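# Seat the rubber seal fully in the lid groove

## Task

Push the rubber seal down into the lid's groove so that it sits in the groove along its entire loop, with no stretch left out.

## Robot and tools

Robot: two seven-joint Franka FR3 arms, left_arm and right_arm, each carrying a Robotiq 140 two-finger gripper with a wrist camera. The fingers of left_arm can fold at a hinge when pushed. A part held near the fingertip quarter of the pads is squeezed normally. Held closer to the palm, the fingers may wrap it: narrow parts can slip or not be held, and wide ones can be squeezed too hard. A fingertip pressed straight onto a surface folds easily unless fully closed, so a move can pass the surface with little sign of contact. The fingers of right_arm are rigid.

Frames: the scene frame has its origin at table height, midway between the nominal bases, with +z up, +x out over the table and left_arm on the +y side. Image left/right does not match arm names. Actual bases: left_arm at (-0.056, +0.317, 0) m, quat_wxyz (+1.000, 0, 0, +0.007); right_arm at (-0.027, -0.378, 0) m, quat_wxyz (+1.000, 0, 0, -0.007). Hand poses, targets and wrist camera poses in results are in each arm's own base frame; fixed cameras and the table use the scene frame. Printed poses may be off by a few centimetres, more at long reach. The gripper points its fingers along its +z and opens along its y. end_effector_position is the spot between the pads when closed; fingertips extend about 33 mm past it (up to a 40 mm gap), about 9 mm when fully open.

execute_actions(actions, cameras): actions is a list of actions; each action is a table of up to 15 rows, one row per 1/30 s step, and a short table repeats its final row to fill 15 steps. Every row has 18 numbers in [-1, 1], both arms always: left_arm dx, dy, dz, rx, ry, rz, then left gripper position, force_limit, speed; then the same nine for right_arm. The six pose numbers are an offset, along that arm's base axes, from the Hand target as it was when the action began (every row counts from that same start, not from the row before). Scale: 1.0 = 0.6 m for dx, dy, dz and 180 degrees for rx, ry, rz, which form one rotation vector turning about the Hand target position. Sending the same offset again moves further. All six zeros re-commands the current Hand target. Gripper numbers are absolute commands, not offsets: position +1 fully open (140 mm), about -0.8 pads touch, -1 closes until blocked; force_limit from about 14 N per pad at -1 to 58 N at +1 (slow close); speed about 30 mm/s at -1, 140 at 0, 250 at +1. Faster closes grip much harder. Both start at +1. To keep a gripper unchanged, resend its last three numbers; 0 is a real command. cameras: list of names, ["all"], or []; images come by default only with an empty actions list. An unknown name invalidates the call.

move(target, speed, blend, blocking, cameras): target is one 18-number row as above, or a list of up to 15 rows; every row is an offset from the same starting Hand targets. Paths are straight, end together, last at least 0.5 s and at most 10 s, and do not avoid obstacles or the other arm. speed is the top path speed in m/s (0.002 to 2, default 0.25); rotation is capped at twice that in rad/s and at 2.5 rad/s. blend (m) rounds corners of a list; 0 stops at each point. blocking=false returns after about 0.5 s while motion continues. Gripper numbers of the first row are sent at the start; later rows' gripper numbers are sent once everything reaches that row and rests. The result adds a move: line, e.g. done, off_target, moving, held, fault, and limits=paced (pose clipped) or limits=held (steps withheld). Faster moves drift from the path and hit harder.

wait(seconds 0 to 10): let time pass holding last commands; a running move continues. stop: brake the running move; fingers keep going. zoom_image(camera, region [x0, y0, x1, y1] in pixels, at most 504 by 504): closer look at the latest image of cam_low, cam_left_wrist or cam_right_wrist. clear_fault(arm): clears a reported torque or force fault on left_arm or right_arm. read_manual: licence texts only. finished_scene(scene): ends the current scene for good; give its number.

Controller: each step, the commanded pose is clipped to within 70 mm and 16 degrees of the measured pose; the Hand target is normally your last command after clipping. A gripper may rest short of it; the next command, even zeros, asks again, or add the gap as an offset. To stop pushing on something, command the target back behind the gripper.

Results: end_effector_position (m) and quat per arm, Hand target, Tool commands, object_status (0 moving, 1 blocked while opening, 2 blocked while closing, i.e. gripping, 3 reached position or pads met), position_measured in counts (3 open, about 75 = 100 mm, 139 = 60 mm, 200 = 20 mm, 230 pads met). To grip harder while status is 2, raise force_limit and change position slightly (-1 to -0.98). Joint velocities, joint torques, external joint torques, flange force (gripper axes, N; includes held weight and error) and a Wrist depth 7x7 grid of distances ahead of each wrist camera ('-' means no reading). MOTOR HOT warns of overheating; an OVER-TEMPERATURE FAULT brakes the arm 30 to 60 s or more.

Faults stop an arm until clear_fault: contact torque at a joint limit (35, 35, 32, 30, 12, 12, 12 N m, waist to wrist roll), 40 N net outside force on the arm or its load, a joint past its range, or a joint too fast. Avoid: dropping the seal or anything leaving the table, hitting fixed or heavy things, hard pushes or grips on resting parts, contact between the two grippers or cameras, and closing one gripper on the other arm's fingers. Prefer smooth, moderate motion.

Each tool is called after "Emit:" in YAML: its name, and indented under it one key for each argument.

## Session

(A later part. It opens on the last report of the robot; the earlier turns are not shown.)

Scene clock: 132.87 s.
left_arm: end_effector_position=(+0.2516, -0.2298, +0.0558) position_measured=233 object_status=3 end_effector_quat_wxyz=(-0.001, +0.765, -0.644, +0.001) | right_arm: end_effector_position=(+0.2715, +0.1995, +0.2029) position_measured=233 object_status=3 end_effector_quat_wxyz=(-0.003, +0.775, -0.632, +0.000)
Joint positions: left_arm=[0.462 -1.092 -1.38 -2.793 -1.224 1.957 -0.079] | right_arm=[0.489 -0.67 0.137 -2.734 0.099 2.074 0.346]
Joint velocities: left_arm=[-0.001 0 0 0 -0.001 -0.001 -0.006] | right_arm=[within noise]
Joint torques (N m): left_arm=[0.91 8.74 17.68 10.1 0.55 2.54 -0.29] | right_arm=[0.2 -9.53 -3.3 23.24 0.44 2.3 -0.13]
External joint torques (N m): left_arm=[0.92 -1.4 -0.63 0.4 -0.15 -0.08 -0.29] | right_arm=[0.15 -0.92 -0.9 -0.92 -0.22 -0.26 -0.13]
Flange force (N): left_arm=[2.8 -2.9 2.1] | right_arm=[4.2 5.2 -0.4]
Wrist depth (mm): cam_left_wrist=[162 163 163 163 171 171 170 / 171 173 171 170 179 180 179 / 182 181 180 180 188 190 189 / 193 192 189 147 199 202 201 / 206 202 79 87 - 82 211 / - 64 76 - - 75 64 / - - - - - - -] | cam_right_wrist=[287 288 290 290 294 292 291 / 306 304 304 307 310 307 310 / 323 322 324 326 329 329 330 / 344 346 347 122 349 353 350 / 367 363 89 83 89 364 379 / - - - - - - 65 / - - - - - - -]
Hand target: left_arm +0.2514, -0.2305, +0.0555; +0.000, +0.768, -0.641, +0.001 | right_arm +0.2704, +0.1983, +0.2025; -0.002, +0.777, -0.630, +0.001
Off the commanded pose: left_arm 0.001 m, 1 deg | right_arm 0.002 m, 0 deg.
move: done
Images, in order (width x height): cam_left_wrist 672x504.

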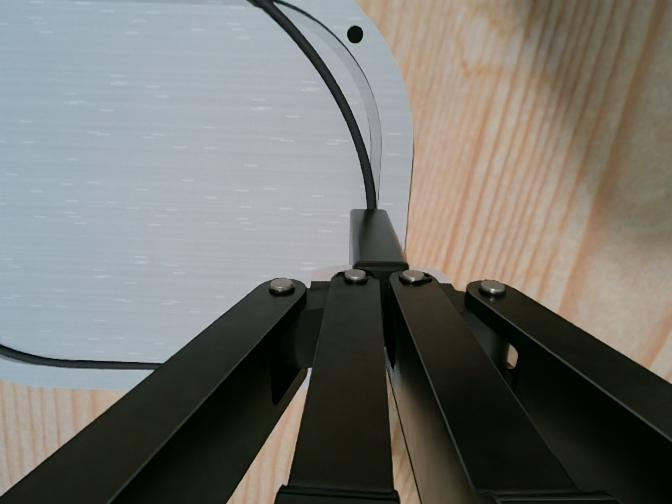

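Emit:
move:
  target:
    - [-0.0025,-0.0005,-0.0217,0,0,0,-1,-1,0,0,0,0,0,0,0,-1,-1,0]
    - [-0.0025,-0.0005,0,0,0,0,-1,-1,0,0,0,0,0,0,0,-1,-1,0]
    - [0.0087,-0.0288,0,0,0,0,-1,-1,0,0,0,0,0,0,0,-1,-1,0]
    - [0.0087,-0.0288,-0.0162,0,0,0,-1,-1,0,0,0,0,0,0,0,-1,-1,0]
    - [0.0003,-0.0303,-0.0162,0,0,0,-1,-1,0,0,0,0,0,0,0,-1,-1,0]
    - [0.0003,-0.0303,-0.022,0,0,0,-1,-1,0,0,0,0,0,0,0,-1,-1,0]
  speed: [0.05,0.06,0.06,0.05,0.03,0.03]

Scene clock: 136.73 s.
left_arm: end_effector_position=(+0.2524, -0.2479, +0.0437) position_measured=233 object_status=3 end_effector_quat_wxyz=(-0.002, +0.765, -0.644, +0.000) | right_arm: end_effector_position=(+0.2715, +0.1995, +0.2029) position_measured=233 object_status=3 end_effector_quat_wxyz=(-0.003, +0.775, -0.632, +0.000)
Joint positions: left_arm=[0.49 -1.09 -1.449 -2.754 -1.266 1.972 -0.103] | right_arm=[0.489 -0.67 0.137 -2.734 0.099 2.074 0.346]
Joint velocities: left_arm=[0 0 0 0 -0.001 0.003 0] | right_arm=[within noise]
Joint torques (N m): left_arm=[0.78 10.49 17.02 8.64 -0.33 2.63 -0.18] | right_arm=[0.17 -9.57 -3.27 23.24 0.43 2.29 -0.14]
External joint torques (N m): left_arm=[0.83 -0.75 -2.18 -0.1 -1.03 0.03 -0.18] | right_arm=[0.21 -0.98 -0.76 -0.92 -0.22 -0.26 -0.14]
Flange force (N): left_arm=[3.7 -3.8 11.5] | right_arm=[4.0 5.5 -0.4]
Wrist depth (mm): cam_left_wrist=[155 155 152 158 161 160 159 / 161 161 160 158 169 169 168 / 170 170 169 167 177 179 178 / 183 180 180 147 187 189 188 / 193 189 79 87 - 81 198 / - 64 76 - - 75 64 / - - - - - - -] | cam_right_wrist=[287 289 291 290 291 295 293 / 304 306 307 307 310 309 311 / 325 324 325 328 329 330 332 / 342 347 346 122 347 350 351 / 367 365 89 83 89 363 381 / - - - - - - 65 / - - - - - - -]
Hand target: left_arm +0.2515, -0.2487, +0.0423; +0.000, +0.768, -0.641, +0.001 | right_arm +0.2704, +0.1983, +0.2025; -0.002, +0.777, -0.630, +0.001
Off the commanded pose: left_arm 0.002 m, 0 deg | right_arm 0.002 m, 0 deg.
move: done

Emit:
move:
  target:
    - [0,0,-0.0015,0,0,0,-1,-1,0,0,0,0,0,0,0,-1,-1,0]
    - [0,0,0.021,0,0,0,-1,-1,0,0,0,0,0,0,0,-1,-1,0]
    - [0.0048,-0.0262,0.021,0,0,0,-1,-1,0,0,0,0,0,0,0,-1,-1,0]
  speed: [0.03,0.06,0.06]
  cameras: ["cam_left_wrist"]

Emit:
zoom_image:
  camera: "cam_left_wrist"
  region: [200, 0, 440, 220]

Scene clock: 139.17 s.
left_arm: end_effector_position=(+0.2551, -0.2650, +0.0554) position_measured=233 object_status=3 end_effector_quat_wxyz=(+0.000, +0.765, -0.644, +0.003) | right_arm: end_effector_position=(+0.2715, +0.1995, +0.2029) position_measured=233 object_status=3 end_effector_quat_wxyz=(-0.003, +0.775, -0.632, +0.000)
Joint positions: left_arm=[0.492 -1.092 -1.427 -2.713 -1.239 1.95 -0.136] | right_arm=[0.489 -0.67 0.137 -2.734 0.099 2.074 0.346]
Joint velocities: left_arm=[-0.001 -0.001 -0.001 0.001 0 -0.001 -0.005] | right_arm=[within noise]
Joint torques (N m): left_arm=[1.15 10 19.2 9.87 0.64 2.4 -0.25] | right_arm=[0.2 -9.52 -3.37 23.28 0.44 2.29 -0.16]
External joint torques (N m): left_arm=[1.18 -1.53 -0.65 0.51 -0.07 -0.2 -0.25] | right_arm=[0.22 -0.84 -0.88 -1 -0.22 -0.29 -0.16]
Flange force (N): left_arm=[3.7 -4.2 2.3] | right_arm=[4.2 5.2 -0.2]
Wrist depth (mm): cam_left_wrist=[172 172 172 172 172 171 170 / 173 173 172 174 181 180 179 / 182 182 178 179 190 191 189 / 193 192 189 147 200 202 201 / 206 203 79 87 - 81 210 / - 64 76 - - 75 64 / - - - - - - -] | cam_right_wrist=[287 289 289 291 293 294 292 / 305 304 307 307 308 310 310 / 322 325 325 326 329 329 332 / 343 345 345 122 348 350 353 / 370 363 89 83 90 367 377 / - - - - - - 65 / - - - - - - -]
Hand target: left_arm +0.2544, -0.2644, +0.0549; +0.000, +0.768, -0.641, +0.001 | right_arm +0.2704, +0.1983, +0.2025; -0.002, +0.777, -0.630, +0.001
Off the commanded pose: left_arm 0.001 m, 0 deg | right_arm 0.002 m, 0 deg.
move: done
Images, in order (width x height): cam_left_wrist 672x504.

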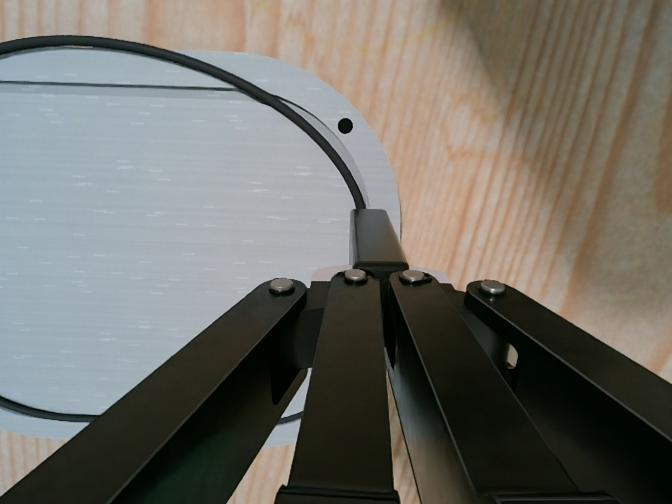

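Scaled by 2.100 from the camera's 672x504 image, which has a finer 960x720 frame.

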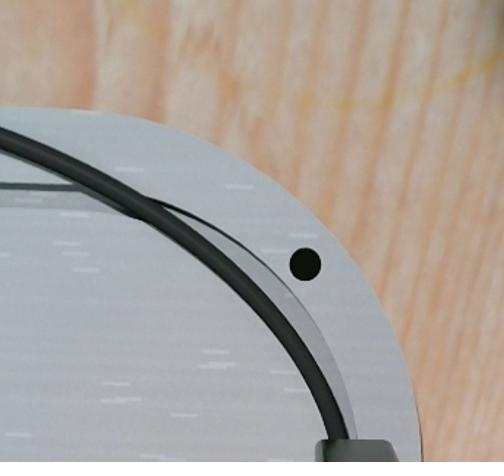

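Emit:
move:
  target:
    - [0.0042,0.0007,0,0,0,0,-1,-1,0,0,0,0,0,0,0,-1,-1,0]
    - [0.0042,0.0007,-0.0157,0,0,0,-1,-1,0,0,0,0,0,0,0,-1,-1,0]
    - [0.0003,0,-0.0157,0,0,0,-1,-1,0,0,0,0,0,0,0,-1,-1,0]
    - [0.0003,0,-0.0225,0,0,0,-1,-1,0,0,0,0,0,0,0,-1,-1,0]
  speed: [0.05,0.05,0.03,0.03]

Scene clock: 141.70 s.
left_arm: end_effector_position=(+0.2549, -0.2639, +0.0434) position_measured=233 object_status=3 end_effector_quat_wxyz=(-0.001, +0.769, -0.640, +0.000) | right_arm: end_effector_position=(+0.2715, +0.1995, +0.2029) position_measured=233 object_status=3 end_effector_quat_wxyz=(-0.003, +0.775, -0.632, +0.000)
Joint positions: left_arm=[0.512 -1.09 -1.47 -2.712 -1.268 1.966 -0.137] | right_arm=[0.489 -0.67 0.137 -2.734 0.099 2.074 0.346]
Joint torques (N m): left_arm=[1.29 11.16 16.4 8.32 -0.63 3.26 0.3] | right_arm=[0.2 -9.53 -3.32 23.3 0.44 2.29 -0.13]
External joint torques (N m): left_arm=[1.28 -0.77 -3.63 -0.4 -1.33 0.64 0.3] | right_arm=[0.2 -0.83 -0.86 -0.99 -0.22 -0.28 -0.12]
Flange force (N): left_arm=[4.5 -7.3 19.4] | right_arm=[4.1 5.1 -0.2]
Wrist depth (mm): cam_left_wrist=[160 159 160 161 161 160 160 / 160 160 160 162 169 169 168 / 170 170 171 168 177 178 178 / 182 180 178 147 187 188 188 / 192 189 79 87 - 81 198 / - 64 76 - - 75 64 / - - - - - - -] | cam_right_wrist=[287 289 291 291 290 289 292 / 304 304 306 308 310 311 307 / 324 321 329 327 326 328 328 / 344 343 348 123 347 350 350 / 368 365 89 83 89 365 376 / - - - - - - 65 / - - - - - - -]
Hand target: left_arm +0.2546, -0.2644, +0.0414; +0.000, +0.768, -0.641, +0.001 | right_arm +0.2704, +0.1983, +0.2025; -0.002, +0.777, -0.630, +0.001
Off the commanded pose: left_arm 0.002 m, 0 deg | right_arm 0.002 m, 0 deg.
move: done

Emit:
move:
  target:
    - [0,0,0.0225,0,0,0,-1,-1,0,0,0,0,0,0,0,-1,-1,0]
    - [0.0082,-0.033,0.0225,0,0,0.0556,-1,-1,0,0,0,0,0,0,0,-1,-1,0]
  speed: [0.06,0.08]
  cameras: ["cam_left_wrist"]

Emit:
zoom_image:
  camera: "cam_left_wrist"
  region: [200, 0, 440, 220]

Scene clock: 145.07 s.
left_arm: end_effector_position=(+0.2599, -0.2837, +0.0554) position_measured=233 object_status=3 end_effector_quat_wxyz=(-0.001, +0.818, -0.575, +0.001) | right_arm: end_effector_position=(+0.2715, +0.1995, +0.2029) position_measured=233 object_status=3 end_effector_quat_wxyz=(-0.003, +0.775, -0.632, +0.000)
Joint positions: left_arm=[0.53 -1.111 -1.457 -2.657 -1.248 1.926 -0.332] | right_arm=[0.489 -0.67 0.137 -2.734 0.099 2.074 0.346]
Joint velocities: left_arm=[0 0.001 0.001 0.001 -0.001 0 -0.007] | right_arm=[within noise]
Joint torques (N m): left_arm=[0.96 11.12 20.45 9.49 0.61 2.56 -0.26] | right_arm=[0.21 -9.56 -3.35 23.24 0.45 2.28 -0.14]
External joint torques (N m): left_arm=[0.97 -1.58 -0.66 0.42 -0.11 -0.07 -0.26] | right_arm=[0.26 -0.84 -0.83 -1 -0.2 -0.28 -0.14]
Flange force (N): left_arm=[3.9 -2.6 2.6] | right_arm=[4.0 5.2 -0.2]
Wrist depth (mm): cam_left_wrist=[171 171 173 172 172 170 170 / 172 173 174 180 181 181 180 / 181 181 180 180 190 190 190 / 192 192 189 147 200 201 201 / 205 203 79 87 - 81 211 / - 64 76 - - 75 64 / - - - - - - -] | cam_right_wrist=[287 289 290 292 290 291 292 / 306 305 308 309 310 310 310 / 324 325 326 327 327 328 330 / 343 347 348 122 350 351 350 / 367 363 89 83 89 367 376 / - - - - - - 65 / - - - - - - -]
Hand target: left_arm +0.2595, -0.2842, +0.0549; +0.000, +0.821, -0.571, +0.001 | right_arm +0.2704, +0.1983, +0.2025; -0.002, +0.777, -0.630, +0.001
Off the commanded pose: left_arm 0.001 m, 1 deg | right_arm 0.002 m, 0 deg.
move: done
Images, in order (width x height): cam_left_wrist 672x504.

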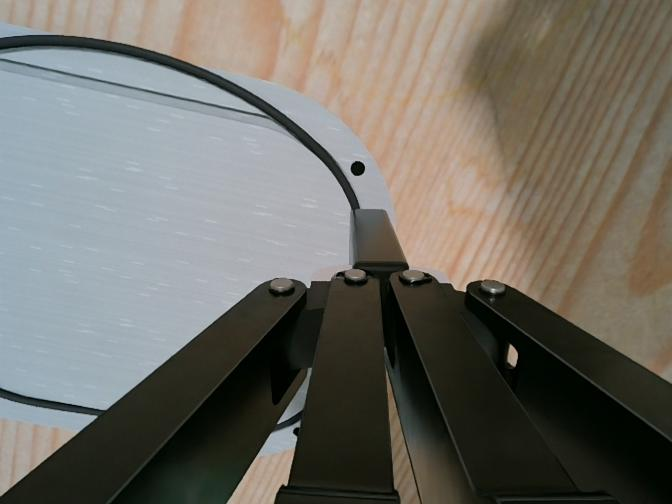

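Scaled by 2.100 from the camera's 672x504 image, which has a finer 960x720 frame.

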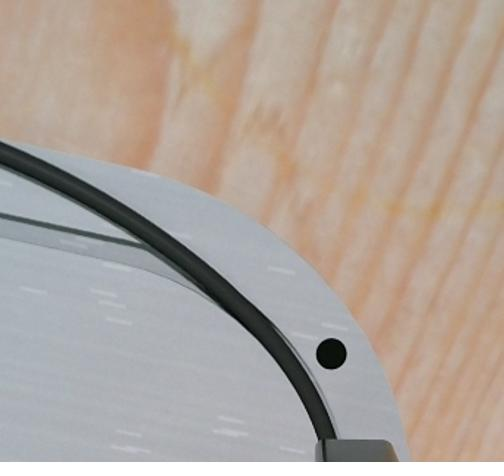

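Emit:
move:
  target:
    - [0.0063,0.0023,0,0,0,0,-1,-1,0,0,0,0,0,0,0,-1,-1,0]
    - [0.0063,0.0023,-0.0228,0,0,0,-1,-1,0,0,0,0,0,0,0,-1,-1,0]
  speed: [0.05,0.05]

Emit:
move:
  target:
    - [0,0,-0.001,0,0,0,-1,-1,0,0,0,0,0,0,0,-1,-1,0]
    - [0,0,0.0228,0,0,0,-1,-1,0,0,0,0,0,0,0,-1,-1,0]
    - [0.0212,-0.0238,0.0228,0,0,0.1556,-1,-1,0,0,0,0,0,0,0,-1,-1,0]
  speed: [0.03,0.06,0.08]
  cameras: ["cam_left_wrist"]

Emit:
zoom_image:
  camera: "cam_left_wrist"
  region: [200, 0, 440, 220]

Scene clock: 147.50 s.
left_arm: end_effector_position=(+0.2625, -0.2823, +0.0431) position_measured=233 object_status=3 end_effector_quat_wxyz=(+0.000, +0.822, -0.569, -0.001) | right_arm: end_effector_position=(+0.2715, +0.1995, +0.2029) position_measured=233 object_status=3 end_effector_quat_wxyz=(-0.003, +0.775, -0.632, +0.000)
Joint positions: left_arm=[0.56 -1.109 -1.499 -2.652 -1.279 1.941 -0.328] | right_arm=[0.489 -0.67 0.137 -2.734 0.099 2.074 0.346]
Joint velocities: left_arm=[0.001 0 -0.001 0.001 -0.004 0.001 0.006] | right_arm=[within noise]
Joint torques (N m): left_arm=[1.8 11.73 17.41 8.17 -0.57 3.52 0.33] | right_arm=[0.21 -9.52 -3.33 23.27 0.45 2.3 -0.15]
External joint torques (N m): left_arm=[1.8 -1.46 -3.9 -0.21 -1.29 0.9 0.33] | right_arm=[0.21 -0.92 -0.86 -0.88 -0.2 -0.25 -0.15]
Flange force (N): left_arm=[7.0 -8.1 20.1] | right_arm=[4.1 5.1 -0.4]
Wrist depth (mm): cam_left_wrist=[159 158 162 161 161 160 159 / 160 161 161 167 169 169 168 / 170 169 168 167 177 179 177 / 182 179 178 147 187 189 189 / 191 189 79 87 - 82 198 / - 64 75 - - 75 64 / - - - - - - -] | cam_right_wrist=[288 288 291 290 291 291 291 / 304 305 308 306 308 311 309 / 320 324 327 329 325 331 330 / 344 346 345 122 350 353 353 / 369 364 89 83 89 364 377 / - - - - - - 65 / - - - - - - -]
Hand target: left_arm +0.2633, -0.2829, +0.0412; +0.000, +0.821, -0.571, +0.001 | right_arm +0.2704, +0.1983, +0.2025; -0.002, +0.777, -0.630, +0.001
Off the commanded pose: left_arm 0.002 m, 0 deg | right_arm 0.002 m, 0 deg.
move: done

Scene clock: 152.90 s.
left_arm: end_effector_position=(+0.2764, -0.2966, +0.0555) position_measured=233 object_status=3 end_effector_quat_wxyz=(-0.001, +0.933, -0.360, +0.001) | right_arm: end_effector_position=(+0.2715, +0.1995, +0.2029) position_measured=233 object_status=3 end_effector_quat_wxyz=(-0.003, +0.775, -0.632, +0.000)
Joint positions: left_arm=[0.609 -1.165 -1.485 -2.589 -1.279 1.873 -0.804] | right_arm=[0.489 -0.67 0.137 -2.734 0.099 2.074 0.346]
Joint velocities: left_arm=[-0.001 0 0.001 0 0 0.001 -0.006] | right_arm=[within noise]
Joint torques (N m): left_arm=[0.99 12.81 22.2 8.68 0.67 2.63 -0.22] | right_arm=[0.22 -9.51 -3.29 23.27 0.45 2.29 -0.13]
External joint torques (N m): left_arm=[1.08 -1.64 -0.71 0.36 -0.1 -0.05 -0.22] | right_arm=[0.22 -0.88 -0.82 -0.93 -0.2 -0.27 -0.13]
Flange force (N): left_arm=[4.9 -1.0 3.0] | right_arm=[4.0 5.2 -0.3]
Wrist depth (mm): cam_left_wrist=[163 162 165 173 172 172 171 / 171 171 171 174 181 181 181 / 181 180 181 180 191 192 191 / 193 194 189 147 200 203 202 / 205 202 79 87 - 81 212 / - 64 76 - - 75 64 / - - - - - - -] | cam_right_wrist=[288 288 290 292 292 292 292 / 305 308 306 307 309 307 311 / 325 326 326 327 330 331 330 / 344 346 347 122 349 350 354 / 368 365 89 83 89 367 377 / - - - - - - 65 / - - - - - - -]
Hand target: left_arm +0.2760, -0.2971, +0.0549; +0.000, +0.935, -0.356, +0.001 | right_arm +0.2704, +0.1983, +0.2025; -0.002, +0.777, -0.630, +0.001
Off the commanded pose: left_arm 0.001 m, 1 deg | right_arm 0.002 m, 0 deg.
move: done
Images, in order (width x height): cam_left_wrist 672x504.

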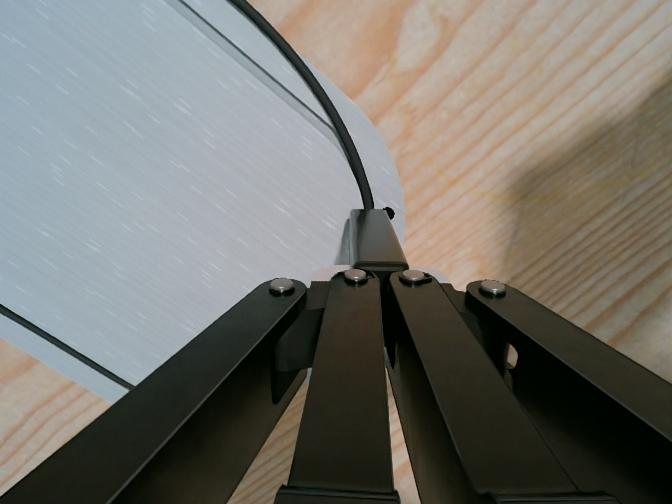

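Scaled by 2.100 from the camera's 672x504 image, which has a finer 960x720 frame.

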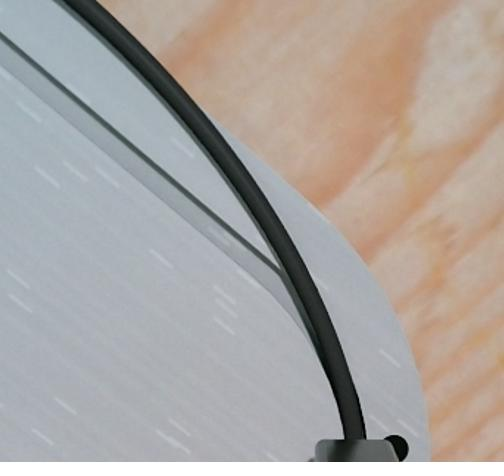

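Emit:
move:
  target:
    - [-0.0033,-0.0037,0,0,0,0,-1,-1,0,0,0,0,0,0,0,-1,-1,0]
    - [-0.0033,-0.0037,-0.0155,0,0,0,-1,-1,0,0,0,0,0,0,0,-1,-1,0]
    - [-0.0005,-0.0006,-0.0155,0,0,0,-1,-1,0,0,0,0,0,0,0,-1,-1,0]
    - [-0.0005,-0.0006,-0.0232,0,0,0,-1,-1,0,0,0,0,0,0,0,-1,-1,0]
  speed: [0.05,0.05,0.03,0.03]

Scene clock: 155.13 s.
left_arm: end_effector_position=(+0.2747, -0.2972, +0.0427) position_measured=233 object_status=3 end_effector_quat_wxyz=(-0.001, +0.935, -0.354, -0.001) | right_arm: end_effector_position=(+0.2715, +0.1995, +0.2029) position_measured=233 object_status=3 end_effector_quat_wxyz=(-0.003, +0.775, -0.632, +0.000)
Joint positions: left_arm=[0.621 -1.165 -1.523 -2.589 -1.308 1.888 -0.811] | right_arm=[0.489 -0.67 0.137 -2.734 0.099 2.074 0.346]
Joint torques (N m): left_arm=[1.76 13.06 19.82 7.37 -0.46 3.49 0.33] | right_arm=[0.16 -9.52 -3.33 23.23 0.45 2.28 -0.16]
External joint torques (N m): left_arm=[1.73 -1.8 -3.14 -0.19 -1.23 0.83 0.34] | right_arm=[0.11 -0.86 -0.9 -1 -0.21 -0.28 -0.16]
Flange force (N): left_arm=[7.9 -3.8 16.0] | right_arm=[4.3 5.1 -0.2]
Wrist depth (mm): cam_left_wrist=[- 151 153 160 161 160 160 / 160 158 159 163 170 170 169 / 169 168 168 167 178 178 178 / 181 179 178 121 188 190 189 / 191 188 79 87 - 82 199 / - 64 76 - - 75 64 / - - - - - - -] | cam_right_wrist=[289 289 290 291 290 292 294 / 305 308 306 306 311 310 310 / 325 324 326 326 329 328 331 / 346 345 348 122 349 353 353 / 366 365 89 83 89 367 379 / - - - - - - 65 / - - - - - - -]
Hand target: left_arm +0.2757, -0.2975, +0.0410; +0.000, +0.935, -0.356, +0.001 | right_arm +0.2704, +0.1983, +0.2025; -0.002, +0.777, -0.630, +0.001
Off the commanded pose: left_arm 0.002 m, 0 deg | right_arm 0.002 m, 0 deg.
move: done

Emit:
move:
  target:
    - [0,0,-0.001,0,0,0,-1,-1,0,0,0,0,0,0,0,-1,-1,0]
    - [0,0,0.0228,0,0,0,-1,-1,0,0,0,0,0,0,0,-1,-1,0]
    - [0.0262,-0.0215,0.0228,0,0,0.1,-1,-1,0,0,0,0,0,0,0,-1,-1,0]
  speed: [0.03,0.06,0.08]
  cameras: ["cam_left_wrist"]

Emit:
zoom_image:
  camera: "cam_left_wrist"
  region: [200, 0, 440, 220]

Scene clock: 159.70 s.
left_arm: end_effector_position=(+0.2918, -0.3099, +0.0553) position_measured=233 object_status=3 end_effector_quat_wxyz=(-0.001, +0.978, -0.210, +0.001) | right_arm: end_effector_position=(+0.2715, +0.1995, +0.2029) position_measured=233 object_status=3 end_effector_quat_wxyz=(-0.003, +0.775, -0.632, +0.000)
Joint positions: left_arm=[0.677 -1.191 -1.508 -2.525 -1.294 1.846 -1.114] | right_arm=[0.489 -0.67 0.137 -2.734 0.099 2.074 0.346]
Joint velocities: left_arm=[0 0 0 0 0.001 0 -0.006] | right_arm=[within noise]
Joint torques (N m): left_arm=[1.03 14.19 23.54 8.26 0.74 2.63 -0.26] | right_arm=[0.16 -9.52 -3.28 23.24 0.45 2.28 -0.1]
External joint torques (N m): left_arm=[0.97 -1.77 -0.71 0.51 -0.07 -0.06 -0.26] | right_arm=[0.21 -0.91 -0.78 -0.95 -0.2 -0.28 -0.1]
Flange force (N): left_arm=[5.0 0.9 2.9] | right_arm=[3.9 5.4 -0.3]
Wrist depth (mm): cam_left_wrist=[162 162 163 170 173 172 172 / 171 173 171 175 181 181 182 / 182 181 180 180 191 191 191 / 191 190 190 147 201 204 203 / 205 202 79 87 - 81 214 / - 64 76 - - 75 64 / - - - - - - -] | cam_right_wrist=[287 288 288 289 291 292 292 / 306 304 305 308 310 309 311 / 325 325 326 328 330 328 330 / 345 344 345 122 348 354 355 / 370 365 89 83 89 368 382 / - - - - - - 65 / - - - - - - -]
Hand target: left_arm +0.2914, -0.3104, +0.0546; +0.000, +0.979, -0.205, +0.001 | right_arm +0.2704, +0.1983, +0.2025; -0.002, +0.777, -0.630, +0.001
Off the commanded pose: left_arm 0.001 m, 1 deg | right_arm 0.002 m, 0 deg.
move: done
Images, in order (width x height): cam_left_wrist 672x504.

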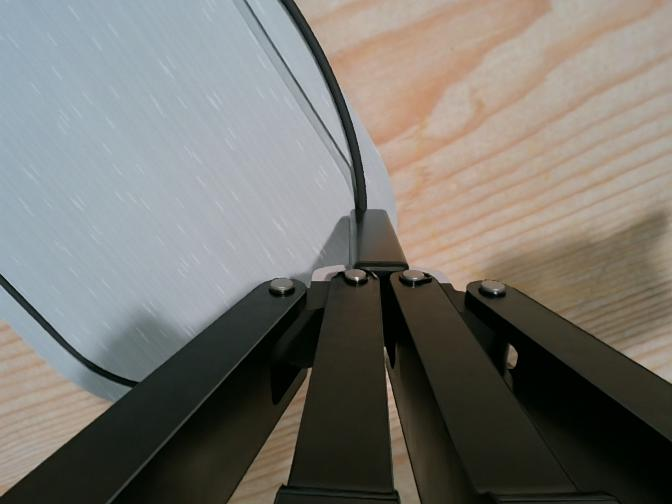

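Scaled by 2.100 from the camera's 672x504 image, which has a finer 960x720 frame.

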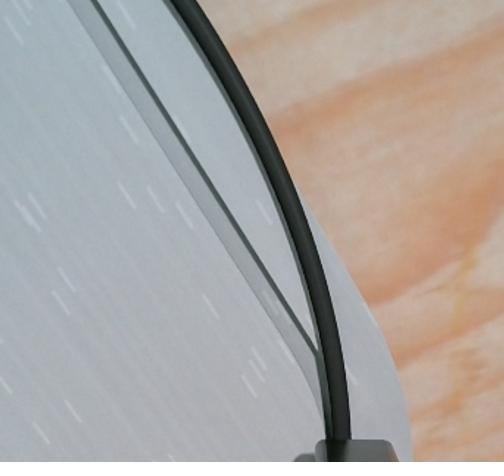

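Emit:
move:
  target:
    - [0,0,-0.016,0,0,0,-1,-1,0,0,0,0,0,0,0,-1,-1,0]
    - [0.0024,0.0053,-0.016,0,0,0,-1,-1,0,0,0,0,0,0,0,-1,-1,0]
    - [0.0024,0.0053,-0.0238,0,0,0,-1,-1,0,0,0,0,0,0,0,-1,-1,0]
  speed: [0.05,0.03,0.03]

Scene clock: 161.37 s.
left_arm: end_effector_position=(+0.2921, -0.3060, +0.0425) position_measured=233 object_status=3 end_effector_quat_wxyz=(-0.002, +0.979, -0.203, -0.001) | right_arm: end_effector_position=(+0.2715, +0.1995, +0.2029) position_measured=233 object_status=3 end_effector_quat_wxyz=(-0.003, +0.775, -0.632, +0.000)
Joint positions: left_arm=[0.693 -1.191 -1.542 -2.53 -1.319 1.862 -1.114] | right_arm=[0.489 -0.67 0.137 -2.734 0.099 2.074 0.346]
Joint torques (N m): left_arm=[1.53 14.29 20.38 7.56 -0.76 3.59 0.31] | right_arm=[0.23 -9.47 -3.34 23.24 0.42 2.28 -0.19]
External joint torques (N m): left_arm=[1.5 -1.9 -3.71 0.4 -1.57 0.93 0.31] | right_arm=[0.25 -0.86 -0.85 -0.96 -0.23 -0.28 -0.19]
Flange force (N): left_arm=[9.6 0.0 17.5] | right_arm=[4.1 5.1 -0.3]
Wrist depth (mm): cam_left_wrist=[- 151 150 157 160 160 160 / 159 159 158 160 169 169 169 / 168 171 168 169 177 179 178 / 181 179 178 147 187 190 190 / 191 188 79 87 - 82 200 / - 64 76 - - 75 64 / - - - - - - -] | cam_right_wrist=[284 289 289 290 289 291 292 / 306 306 307 309 309 310 310 / 321 324 325 327 331 327 330 / 347 343 350 122 349 349 353 / 365 363 89 83 89 364 377 / - - - - - - 65 / - - - - - - -]
Hand target: left_arm +0.2929, -0.3072, +0.0404; +0.000, +0.979, -0.205, +0.001 | right_arm +0.2704, +0.1983, +0.2025; -0.002, +0.777, -0.630, +0.001
Off the commanded pose: left_arm 0.003 m, 0 deg | right_arm 0.002 m, 0 deg.
move: done

Emit:
move:
  target:
    - [0,0,-0.001,0,0,0,-1,-1,0,0,0,0,0,0,0,-1,-1,0]
    - [0,0,0.0235,0,0,0,-1,-1,0,0,0,0,0,0,0,-1,-1,0]
    - [0.0307,-0.0142,0.0235,0,0,0.1,-1,-1,0,0,0,0,0,0,0,-1,-1,0]
  speed: [0.03,0.06,0.08]
  cameras: ["cam_left_wrist"]

Emit:
zoom_image:
  camera: "cam_left_wrist"
  region: [200, 0, 440, 220]

Scene clock: 166.03 s.
left_arm: end_effector_position=(+0.3116, -0.3153, +0.0552) position_measured=233 object_status=3 end_effector_quat_wxyz=(-0.001, +0.999, -0.054, +0.002) | right_arm: end_effector_position=(+0.2715, +0.1995, +0.2029) position_measured=233 object_status=3 end_effector_quat_wxyz=(-0.003, +0.775, -0.632, +0.000)
Joint positions: left_arm=[0.754 -1.213 -1.524 -2.468 -1.306 1.823 -1.408] | right_arm=[0.489 -0.67 0.137 -2.734 0.099 2.074 0.346]
Joint velocities: left_arm=[-0.001 0 -0.001 -0.001 0.001 -0.001 -0.005] | right_arm=[within noise]
Joint torques (N m): left_arm=[1.07 15.47 24.6 7.84 0.77 2.63 -0.19] | right_arm=[0.22 -9.54 -3.3 23.26 0.45 2.27 -0.14]
External joint torques (N m): left_arm=[1.04 -1.78 -0.67 0.45 -0.08 -0.05 -0.19] | right_arm=[0.23 -0.8 -0.81 -1.03 -0.21 -0.31 -0.14]
Flange force (N): left_arm=[4.7 2.0 2.9] | right_arm=[4.0 5.2 -0.1]
Wrist depth (mm): cam_left_wrist=[162 163 162 165 172 172 172 / 171 172 170 171 181 182 181 / 181 180 181 183 192 192 192 / 192 192 189 147 201 203 203 / 205 201 79 87 - 82 214 / - 64 76 - - 75 64 / - - - - - - -] | cam_right_wrist=[288 287 289 289 291 291 292 / 304 307 308 307 309 313 311 / 322 326 325 327 328 329 332 / 345 347 345 122 349 354 354 / 369 362 89 83 89 365 379 / - - - - - - 65 / - - - - - - -]
Hand target: left_arm +0.3113, -0.3157, +0.0545; +0.000, +0.999, -0.050, +0.001 | right_arm +0.2704, +0.1983, +0.2025; -0.002, +0.777, -0.630, +0.001
Off the commanded pose: left_arm 0.001 m, 1 deg | right_arm 0.002 m, 0 deg.
move: done
Images, in order (width x height): cam_left_wrist 672x504.

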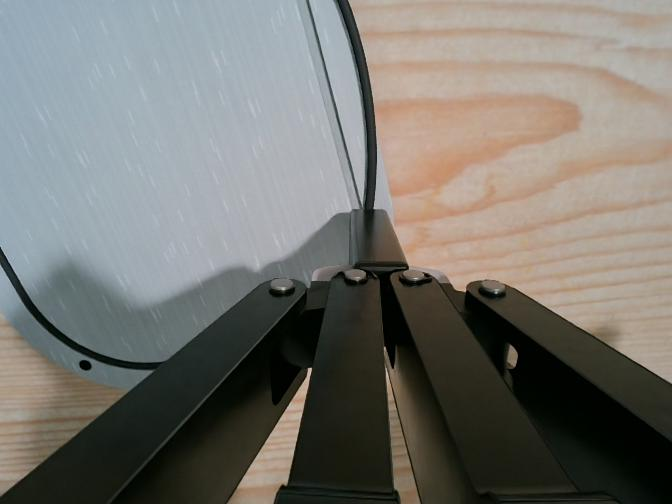

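Scaled by 2.100 from the camera's 672x504 image, which has a finer 960x720 frame.

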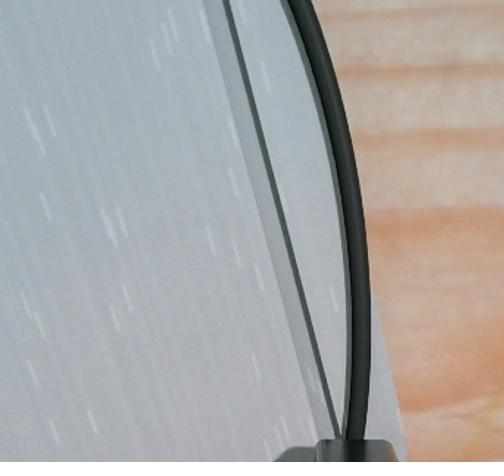

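Emit:
move:
  target:
    - [-0.0002,-0.0025,-0.0162,0,0,0,-1,-1,0,0,0,0,0,0,0,-1,-1,0]
    - [0.001,0.0085,-0.0162,0,0,0,-1,-1,0,0,0,0,0,0,0,-1,-1,0]
    - [0.001,0.0085,-0.0238,0,0,0,-1,-1,0,0,0,0,0,0,0,-1,-1,0]
  speed: [0.05,0.03,0.03]

Scene clock: 167.80 s.
left_arm: end_effector_position=(+0.3101, -0.3120, +0.0441) position_measured=233 object_status=3 end_effector_quat_wxyz=(+0.000, +0.999, -0.048, -0.001) | right_arm: end_effector_position=(+0.2715, +0.1995, +0.2029) position_measured=233 object_status=3 end_effector_quat_wxyz=(-0.003, +0.775, -0.632, +0.000)
Joint positions: left_arm=[0.761 -1.213 -1.551 -2.477 -1.33 1.835 -1.406] | right_arm=[0.489 -0.67 0.137 -2.734 0.099 2.074 0.346]
Joint torques (N m): left_arm=[2.97 14.46 18.92 6.44 -0.76 3.97 0.41] | right_arm=[0.19 -9.52 -3.32 23.27 0.42 2.29 -0.18]
External joint torques (N m): left_arm=[2.98 -2.87 -6.2 -0.57 -1.59 1.31 0.41] | right_arm=[0.13 -0.73 -0.9 -1.04 -0.23 -0.29 -0.18]
Flange force (N): left_arm=[13.8 1.9 25.6] | right_arm=[4.2 4.8 0.0]
Wrist depth (mm): cam_left_wrist=[- 151 151 152 161 162 162 / 160 159 159 158 170 171 171 / 170 170 169 169 181 181 181 / 183 179 180 147 190 193 192 / 193 191 79 87 - 81 202 / - 64 76 - - 75 64 / - - - - - - -] | cam_right_wrist=[288 289 290 291 292 292 293 / 305 304 308 306 309 307 312 / 323 324 325 327 327 326 331 / 343 345 348 122 346 348 354 / 369 361 89 83 89 365 375 / - - - - - - 65 / - - - - - - -]
Hand target: left_arm +0.3119, -0.3106, +0.0402; +0.000, +0.999, -0.050, +0.001 | right_arm +0.2704, +0.1983, +0.2025; -0.002, +0.777, -0.630, +0.001
Off the commanded pose: left_arm 0.005 m, 0 deg | right_arm 0.002 m, 0 deg.
move: off_target (left_arm)

Emit:
move:
  target:
    - [0,0,0.0045,0,0,0,-1,-1,0,0,0,0,0,0,0,-1,-1,0]
    - [0.0007,0.006,0.0045,0,0,0,-1,-1,0,0,0,0,0,0,0,-1,-1,0]
    - [0.0007,0.006,-0.0008,0,0,0,-1,-1,0,0,0,0,0,0,0,-1,-1,0]
  speed: [0.03,0.03,0.03]

Scene clock: 169.33 s.
left_arm: end_effector_position=(+0.3106, -0.3113, +0.0441) position_measured=233 object_status=3 end_effector_quat_wxyz=(+0.003, +0.999, -0.049, -0.001) | right_arm: end_effector_position=(+0.2715, +0.1995, +0.2029) position_measured=233 object_status=3 end_effector_quat_wxyz=(-0.003, +0.775, -0.632, +0.000)
Joint positions: left_arm=[0.761 -1.213 -1.549 -2.482 -1.336 1.836 -1.399] | right_arm=[0.489 -0.67 0.137 -2.734 0.099 2.074 0.346]
Joint velocities: left_arm=[0 0 0.002 -0.002 -0.003 0.001 0.005] | right_arm=[within noise]
Joint torques (N m): left_arm=[3.39 13.85 18.6 4.88 0.16 3.96 0.35] | right_arm=[0.18 -9.54 -3.28 23.25 0.44 2.3 -0.16]
External joint torques (N m): left_arm=[3.37 -3.41 -6.47 -2.08 -0.67 1.29 0.35] | right_arm=[0.18 -0.81 -0.82 -1.02 -0.21 -0.27 -0.16]
Flange force (N): left_arm=[11.7 -0.9 24.9] | right_arm=[4.1 5.1 -0.1]
Wrist depth (mm): cam_left_wrist=[- 153 151 153 162 162 162 / 159 159 159 158 171 171 172 / 169 169 169 169 179 182 182 / - 180 179 147 190 193 193 / 191 188 79 87 - 81 203 / - 64 76 - - 75 64 / - - - - - - -] | cam_right_wrist=[287 287 289 289 293 293 293 / 303 304 307 308 309 310 311 / 324 325 323 324 328 330 331 / 345 345 348 123 350 353 353 / 368 367 89 83 89 365 379 / - - - - - - 65 / - - - - - - -]
Hand target: left_arm +0.3123, -0.3070, +0.0397; +0.000, +0.999, -0.050, +0.001 | right_arm +0.2704, +0.1983, +0.2025; -0.002, +0.777, -0.630, +0.001
Off the commanded pose: left_arm 0.006 m, 0 deg | right_arm 0.002 m, 0 deg.
move: off_target (left_arm)

Emit:
move:
  target:
    - [0,0,0.0025,0,0,0,-1,-1,0,0,0,0,0,0,0,-1,-1,0]
  speed: [0.03]
  cameras: ["cam_left_wrist"]

Emit:
zoom_image:
  camera: "cam_left_wrist"
  region: [280, 80, 440, 240]

Scene clock: 170.17 s.
left_arm: end_effector_position=(+0.3106, -0.3113, +0.0442) position_measured=233 object_status=3 end_effector_quat_wxyz=(+0.003, +0.999, -0.049, -0.001) | right_arm: end_effector_position=(+0.2715, +0.1995, +0.2029) position_measured=233 object_status=3 end_effector_quat_wxyz=(-0.003, +0.775, -0.632, +0.000)
Joint positions: left_arm=[0.761 -1.213 -1.549 -2.482 -1.336 1.835 -1.398] | right_arm=[0.489 -0.67 0.137 -2.734 0.099 2.074 0.346]
Joint torques (N m): left_arm=[3.21 13.86 19.83 5 0.5 3.77 0.36] | right_arm=[0.19 -9.55 -3.36 23.31 0.45 2.3 -0.15]
External joint torques (N m): left_arm=[3.27 -3.41 -5.19 -2.01 -0.32 1.12 0.36] | right_arm=[0.2 -0.82 -0.87 -0.92 -0.2 -0.27 -0.15]
Flange force (N): left_arm=[10.6 -1.5 20.3] | right_arm=[4.0 4.9 -0.3]
Wrist depth (mm): cam_left_wrist=[- 151 151 151 162 162 163 / 159 160 160 160 171 172 172 / 168 169 169 169 179 182 181 / 182 177 179 147 190 194 194 / 191 189 79 87 - 81 204 / - 64 76 - - 75 64 / - - - - - - -] | cam_right_wrist=[289 289 289 290 291 292 294 / 306 305 308 307 307 307 310 / 324 322 323 327 329 328 330 / 343 347 346 122 350 350 354 / 369 363 89 83 89 367 380 / - - - - - - 65 / - - - - - - -]
Hand target: left_arm +0.3123, -0.3070, +0.0412; +0.000, +0.999, -0.050, +0.001 | right_arm +0.2704, +0.1983, +0.2025; -0.002, +0.777, -0.630, +0.001
Off the commanded pose: left_arm 0.005 m, 0 deg | right_arm 0.002 m, 0 deg.
move: off_target (left_arm)
Images, in order (width x height): cam_left_wrist 672x504.

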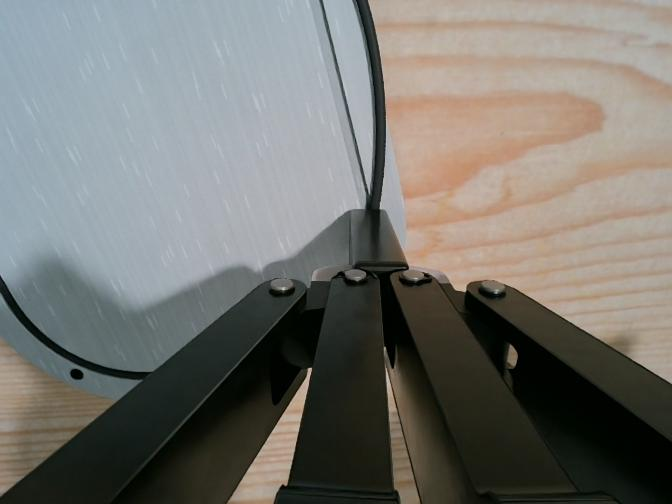

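Scaled by 3.150 from the camera's 672x504 image, which has a finer 960x720 frame.

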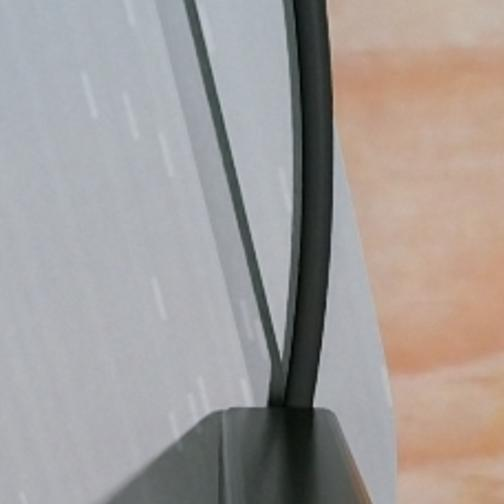

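Emit:
move:
  target:
    - [0,0,0.018,0,0,0,-1,-1,0,0,0,0,0,0,0,-1,-1,0]
    - [-0.0167,-0.0103,0.018,0,0,-0.03,-1,-1,0,0,0,0,0,0,0,-1,-1,0]
    - [-0.0167,-0.0103,0.0065,0,0,-0.03,-1,-1,0,0,0,0,0,0,0,-1,-1,0]
    - [-0.0152,-0.0038,0.0065,0,0,-0.03,-1,-1,0,0,0,0,0,0,0,-1,-1,0]
    - [-0.0152,-0.0038,-0.0013,0,0,-0.03,-1,-1,0,0,0,0,0,0,0,-1,-1,0]
  speed: [0.06,0.06,0.05,0.03,0.03]

Scene clock: 173.80 s.
left_arm: end_effector_position=(+0.3019, -0.3086, +0.0423) position_measured=233 object_status=3 end_effector_quat_wxyz=(-0.002, +0.996, -0.094, -0.001) | right_arm: end_effector_position=(+0.2715, +0.1995, +0.2029) position_measured=233 object_status=3 end_effector_quat_wxyz=(-0.003, +0.775, -0.632, +0.000)
Joint positions: left_arm=[0.731 -1.211 -1.549 -2.501 -1.329 1.842 -1.322] | right_arm=[0.489 -0.67 0.137 -2.734 0.099 2.074 0.346]
Joint velocities: left_arm=[0 -0.001 -0.002 0.001 -0.002 0.001 0.004] | right_arm=[within noise]
Joint torques (N m): left_arm=[1.75 14.69 21.29 7.04 -0.58 3.6 0.4] | right_arm=[0.24 -9.59 -3.28 23.28 0.44 2.29 -0.16]
External joint torques (N m): left_arm=[1.76 -2.18 -3.42 0.18 -1.41 0.93 0.41] | right_arm=[0.22 -0.92 -0.82 -0.97 -0.22 -0.28 -0.16]
Flange force (N): left_arm=[9.4 1.0 16.2] | right_arm=[4.1 5.4 -0.3]
Wrist depth (mm): cam_left_wrist=[149 151 150 151 160 160 159 / 159 158 158 158 169 169 168 / 168 168 168 168 177 179 179 / 181 179 179 147 188 190 190 / 192 188 79 87 - 82 200 / - 64 76 - - 75 64 / - - - - - - -] | cam_right_wrist=[288 291 288 291 291 292 291 / 305 305 307 308 308 311 310 / 325 323 324 327 330 330 332 / 343 347 347 122 350 352 355 / 369 363 89 83 89 367 380 / - - - - - - 65 / - - - - - - -]
Hand target: left_arm +0.3032, -0.3093, +0.0404; +0.000, +0.995, -0.097, +0.001 | right_arm +0.2704, +0.1983, +0.2025; -0.002, +0.777, -0.630, +0.001
Off the commanded pose: left_arm 0.002 m, 0 deg | right_arm 0.002 m, 0 deg.
move: done

Emit:
move:
  target:
    - [0,0,0.02,0,0,0,-1,-1,0,0,0,0,0,0,0,-1,-1,0]
    - [0.0155,-0.0095,0.02,0,0,0.04,-1,-1,0,0,0,0,0,0,0,-1,-1,0]
    - [0.0155,-0.0095,0.0085,0,0,0.04,-1,-1,0,0,0,0,0,0,0,-1,-1,0]
    - [0.016,-0.0028,0.0085,0,0,0.04,-1,-1,0,0,0,0,0,0,0,-1,-1,0]
    - [0.016,-0.0028,-0.0007,0,0,0.04,-1,-1,0,0,0,0,0,0,0,-1,-1,0]
  speed: [0.06,0.06,0.05,0.03,0.03]

Scene clock: 177.50 s.
left_arm: end_effector_position=(+0.3115, -0.3110, +0.0435) position_measured=233 object_status=3 end_effector_quat_wxyz=(-0.001, +0.999, -0.034, -0.001) | right_arm: end_effector_position=(+0.2715, +0.1995, +0.2029) position_measured=233 object_status=3 end_effector_quat_wxyz=(-0.003, +0.775, -0.632, +0.000)
Joint positions: left_arm=[0.766 -1.218 -1.552 -2.476 -1.331 1.833 -1.432] | right_arm=[0.489 -0.67 0.137 -2.734 0.099 2.074 0.346]
Joint torques (N m): left_arm=[2.23 14.94 19.36 6.66 -0.91 3.84 0.23] | right_arm=[0.16 -9.53 -3.37 23.21 0.44 2.28 -0.17]
External joint torques (N m): left_arm=[2.13 -2.46 -5.85 -0.1 -1.76 1.17 0.23] | right_arm=[0.18 -0.87 -0.88 -1.02 -0.22 -0.28 -0.17]
Flange force (N): left_arm=[11.3 3.2 23.8] | right_arm=[4.3 5.3 -0.2]
Wrist depth (mm): cam_left_wrist=[- 151 151 151 161 161 161 / 160 159 159 159 170 170 170 / 169 169 168 167 178 181 180 / 182 180 180 131 190 192 191 / 192 190 79 87 - 81 202 / - 64 76 - - 75 64 / - - - - - - -] | cam_right_wrist=[286 289 289 289 291 294 292 / 304 305 305 307 310 307 310 / 325 324 327 327 331 327 331 / 346 347 347 122 349 351 353 / 369 365 89 83 89 365 377 / - - - - - - 65 / - - - - - - -]
Hand target: left_arm +0.3128, -0.3110, +0.0400; +0.000, +0.999, -0.034, +0.001 | right_arm +0.2704, +0.1983, +0.2025; -0.002, +0.777, -0.630, +0.001
Off the commanded pose: left_arm 0.004 m, 0 deg | right_arm 0.002 m, 0 deg.
move: off_target (left_arm)

Emit:
execute_actions:
  actions: []
  cameras: ["cam_left_wrist"]

Emit:
zoom_image:
  camera: "cam_left_wrist"
  region: [280, 80, 440, 240]

Scene clock: 181.30 s.
left_arm: end_effector_position=(+0.3115, -0.3110, +0.0435) position_measured=233 object_status=3 end_effector_quat_wxyz=(-0.001, +0.999, -0.034, -0.001) | right_arm: end_effector_position=(+0.2715, +0.1995, +0.2029) position_measured=233 object_status=3 end_effector_quat_wxyz=(-0.003, +0.775, -0.632, +0.000)
Joint positions: left_arm=[0.766 -1.218 -1.552 -2.476 -1.331 1.833 -1.432] | right_arm=[0.489 -0.67 0.137 -2.734 0.099 2.074 0.346]
Joint velocities: within noise
Joint torques (N m): left_arm=[2.28 14.98 19.41 6.86 -0.94 3.85 0.2] | right_arm=[0.23 -9.52 -3.35 23.27 0.44 2.28 -0.15]
External joint torques (N m): left_arm=[2.3 -2.44 -5.74 0.04 -1.79 1.2 0.2] | right_arm=[0.25 -0.9 -0.86 -0.88 -0.21 -0.27 -0.15]
Flange force (N): left_arm=[12.1 3.5 23.7] | right_arm=[4.0 5.2 -0.4]
Wrist depth (mm): cam_left_wrist=[- 151 151 151 162 161 161 / 159 160 158 157 170 170 170 / 169 169 169 172 179 180 181 / 182 180 180 147 189 191 192 / 192 189 79 87 - 82 202 / - 64 76 - - 75 64 / - - - - - - -] | cam_right_wrist=[286 288 290 291 292 292 292 / 305 307 307 309 307 310 311 / 325 323 326 327 330 331 331 / 345 343 348 122 348 352 354 / 368 367 89 83 89 363 379 / - - - - - - 65 / - - - - - - -]
Hand target: left_arm +0.3128, -0.3110, +0.0400; +0.000, +0.999, -0.034, +0.001 | right_arm +0.2704, +0.1983, +0.2025; -0.002, +0.777, -0.630, +0.001
Tool commands: left_gripper/position=-1.0 left_gripper/force_limit=-1.0 left_gripper/speed=+0.0 right_gripper/position=-1.0 right_gripper/force_limit=-1.0 right_gripper/speed=+0.0
Off the commanded pose: left_arm 0.004 m, 0 deg | right_arm 0.002 m, 0 deg.
Images, in order (width x height): cam_left_wrist 672x504.

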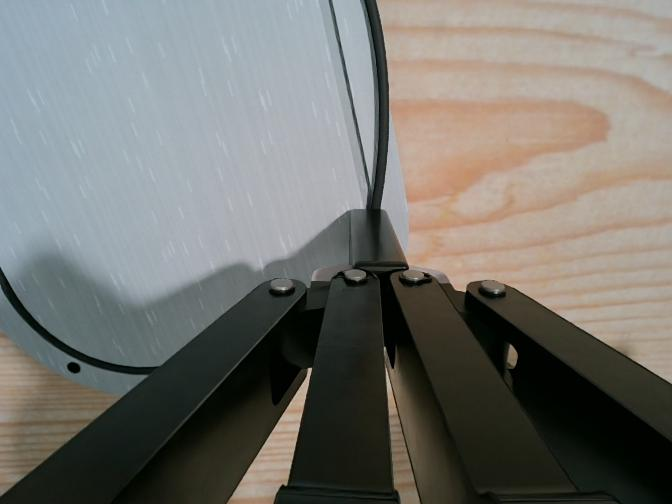

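Scaled by 3.150 from the camera's 672x504 image, which has a finer 960x720 frame.

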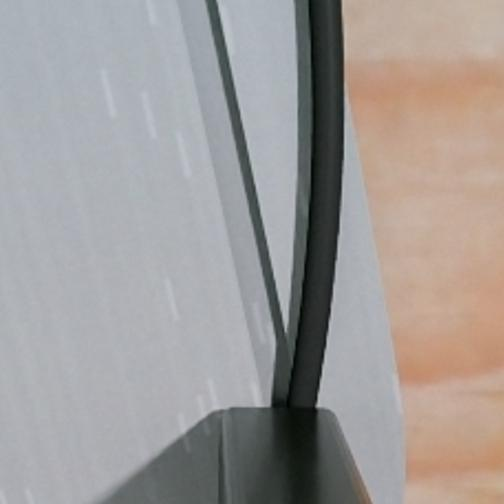

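Emit:
move:
  target:
    - [0,0,0.0267,0,0,0,-1,-1,0,0,0,0,0,0,0,-1,-1,0]
    - [0.0152,-0.0127,0.0267,0,0,-0.421,-1,-1,0,0,0,0,0,0,0,-1,-1,0]
  speed: [0.06,0.4]
  cameras: ["cam_left_wrist"]

Emit:
zoom_image:
  camera: "cam_left_wrist"
  region: [220, 100, 480, 300]

Scene clock: 185.90 s.
left_arm: end_effector_position=(+0.3216, -0.3200, +0.0566) position_measured=233 object_status=3 end_effector_quat_wxyz=(+0.001, +0.771, -0.637, +0.001) | right_arm: end_effector_position=(+0.2715, +0.1995, +0.2029) position_measured=233 object_status=3 end_effector_quat_wxyz=(-0.003, +0.775, -0.632, +0.000)
Joint positions: left_arm=[0.781 -0.919 -1.574 -2.455 -1.127 2.062 -0.207] | right_arm=[0.489 -0.67 0.137 -2.734 0.099 2.074 0.346]
Joint velocities: left_arm=[0.002 0 0 0.002 -0.001 0.001 0.006] | right_arm=[within noise]
Joint torques (N m): left_arm=[0.86 13.46 21.38 11.4 0.75 2.98 0.35] | right_arm=[0.25 -9.52 -3.28 23.27 0.43 2.26 -0.17]
External joint torques (N m): left_arm=[0.91 -1.58 -0.41 -0.47 0.09 0.38 0.34] | right_arm=[0.26 -0.86 -0.8 -0.95 -0.22 -0.3 -0.16]
Flange force (N): left_arm=[0.4 -3.1 3.8] | right_arm=[4.0 5.2 -0.3]
Wrist depth (mm): cam_left_wrist=[174 174 172 172 171 172 171 / 184 183 183 182 182 181 180 / 192 192 191 191 192 191 190 / 194 195 192 147 191 202 201 / 206 203 79 87 - 81 211 / - 64 76 - - 75 64 / - - - - - - -] | cam_right_wrist=[287 288 290 290 294 294 294 / 306 305 307 306 309 311 311 / 323 325 324 326 327 329 330 / 342 343 344 123 348 350 355 / 369 359 89 83 89 362 377 / - - - - - - 65 / - - - - - - -]
Hand target: left_arm +0.3219, -0.3186, +0.0560; +0.000, +0.768, -0.641, +0.001 | right_arm +0.2704, +0.1983, +0.2025; -0.002, +0.777, -0.630, +0.001
Off the commanded pose: left_arm 0.002 m, 1 deg | right_arm 0.002 m, 0 deg.
move: done; limits=paced
Images, in order (width x height): cam_left_wrist 672x504.

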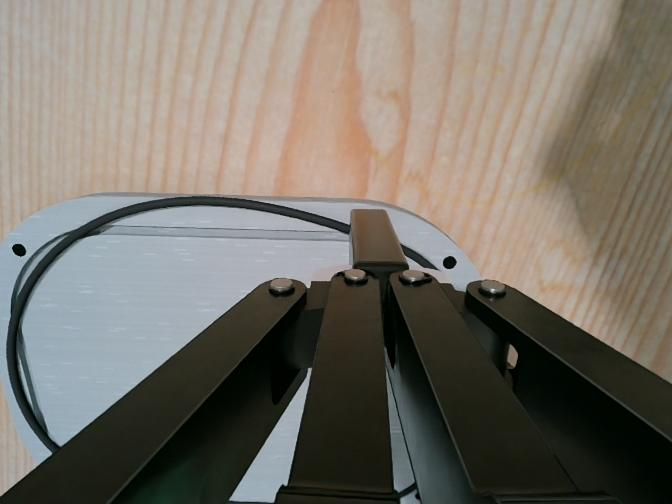

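Scaled by 1.938 from the camera's 672x504 image, which has a finer 960x720 frame.

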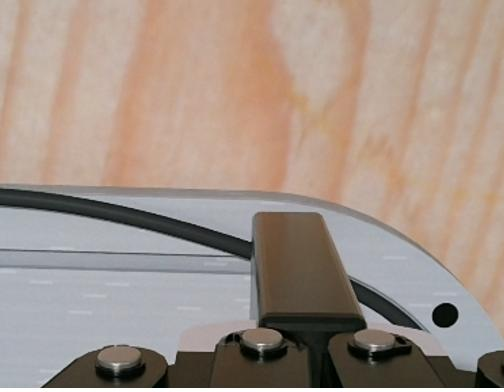

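Emit:
move:
  target:
    - [0,0,-0.0185,0,0,0,-1,-1,0,0,0,0,0,0,0,-1,-1,0]
    - [-0.0022,0.0123,-0.0185,0,0,0,-1,-1,0,0,0,0,0,0,0,-1,-1,0]
    - [-0.0022,0.0123,-0.027,0,0,0,-1,-1,0,0,0,0,0,0,0,-1,-1,0]
  speed: [0.05,0.03,0.03]

Scene clock: 187.93 s.
left_arm: end_effector_position=(+0.3208, -0.3126, +0.0437) position_measured=233 object_status=3 end_effector_quat_wxyz=(+0.001, +0.769, -0.639, +0.001) | right_arm: end_effector_position=(+0.2715, +0.1995, +0.2029) position_measured=233 object_status=3 end_effector_quat_wxyz=(-0.003, +0.775, -0.632, +0.000)
Joint positions: left_arm=[0.796 -0.916 -1.606 -2.474 -1.152 2.089 -0.18] | right_arm=[0.489 -0.67 0.137 -2.734 0.099 2.074 0.346]
Joint velocities: left_arm=[0 0 -0.002 0.001 -0.001 0 0.007] | right_arm=[within noise]
Joint torques (N m): left_arm=[3.01 12.8 15.33 9.39 -0.54 3.79 0.29] | right_arm=[0.22 -9.52 -3.33 23.27 0.43 2.29 -0.12]
External joint torques (N m): left_arm=[2.9 -2.4 -6.27 -1.94 -1.19 1.17 0.29] | right_arm=[0.24 -0.78 -0.84 -1.02 -0.23 -0.29 -0.12]
Flange force (N): left_arm=[7.5 -13.6 30.9] | right_arm=[4.0 5.0 -0.1]
Wrist depth (mm): cam_left_wrist=[163 163 161 160 161 160 159 / 171 170 170 170 169 169 168 / 177 177 176 178 177 178 176 / 181 179 178 147 176 189 188 / 192 189 79 87 - 81 198 / - 64 76 - - 75 64 / - - - - - - -] | cam_right_wrist=[287 289 290 291 292 293 291 / 301 305 306 307 308 311 311 / 324 322 326 328 327 327 328 / 344 345 345 122 349 352 353 / 369 363 89 83 89 361 379 / - - - - - - 65 / - - - - - - -]
Hand target: left_arm +0.3206, -0.3112, +0.0398; +0.000, +0.768, -0.641, +0.001 | right_arm +0.2704, +0.1983, +0.2025; -0.002, +0.777, -0.630, +0.001
Off the commanded pose: left_arm 0.004 m, 0 deg | right_arm 0.002 m, 0 deg.
move: off_target (left_arm)

Emit:
move:
  target:
    - [0,0,0.0267,0,0,0,-1,-1,0,0,0,0,0,0,0,-1,-1,0]
    - [0.0235,-0.0063,0.0267,0,0,0,-1,-1,0,0,0,0,0,0,0,-1,-1,0]
  speed: [0.06,0.08]
  cameras: ["cam_left_wrist"]

Emit:
zoom_image:
  camera: "cam_left_wrist"
  region: [220, 100, 480, 300]

Scene clock: 189.47 s.
left_arm: end_effector_position=(+0.3357, -0.3159, +0.0565) position_measured=233 object_status=3 end_effector_quat_wxyz=(+0.001, +0.769, -0.639, +0.003) | right_arm: end_effector_position=(+0.2715, +0.1995, +0.2029) position_measured=233 object_status=3 end_effector_quat_wxyz=(-0.003, +0.775, -0.632, +0.000)
Joint positions: left_arm=[0.828 -0.916 -1.588 -2.436 -1.125 2.067 -0.18] | right_arm=[0.489 -0.67 0.137 -2.734 0.099 2.074 0.346]
Joint torques (N m): left_arm=[1.38 13.74 21.38 12.2 0.9 2.43 0.12] | right_arm=[0.22 -9.57 -3.34 23.25 0.44 2.28 -0.16]
External joint torques (N m): left_arm=[1.45 -1.76 -0.64 0.14 0.24 -0.21 0.12] | right_arm=[0.18 -0.9 -0.91 -0.96 -0.22 -0.29 -0.16]
Flange force (N): left_arm=[3.7 -6.2 3.9] | right_arm=[4.3 5.3 -0.3]
Wrist depth (mm): cam_left_wrist=[174 174 174 173 172 171 170 / 185 184 182 182 182 180 179 / 195 192 190 191 189 190 189 / 195 196 191 131 188 199 200 / 205 203 79 87 - 82 211 / - 64 76 - - 75 64 / - - - - - - -] | cam_right_wrist=[290 288 291 289 291 292 292 / 304 308 307 307 308 312 311 / 324 325 327 329 328 330 331 / 344 345 346 122 349 350 354 / 368 367 89 83 89 367 379 / - - - - - - 65 / - - - - - - -]
Hand target: left_arm +0.3347, -0.3150, +0.0558; +0.000, +0.768, -0.641, +0.001 | right_arm +0.2704, +0.1983, +0.2025; -0.002, +0.777, -0.630, +0.001
Off the commanded pose: left_arm 0.001 m, 0 deg | right_arm 0.002 m, 0 deg.
move: done
Images, in order (width x height): cam_left_wrist 672x504.

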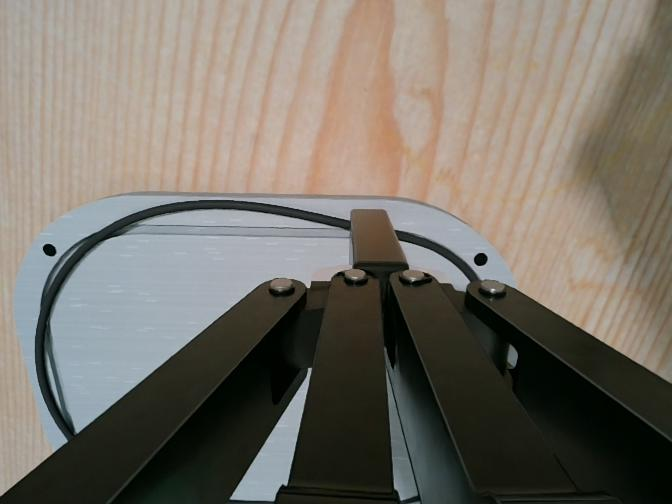

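Scaled by 1.938 from the camera's 672x504 image, which has a finer 960x720 frame.

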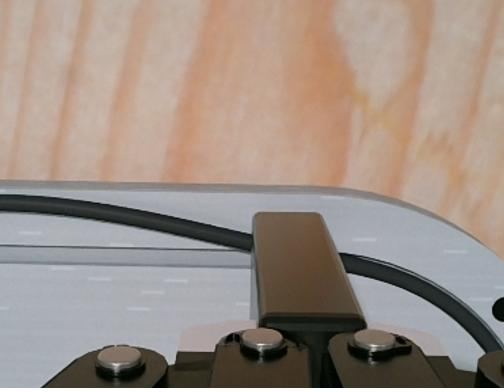

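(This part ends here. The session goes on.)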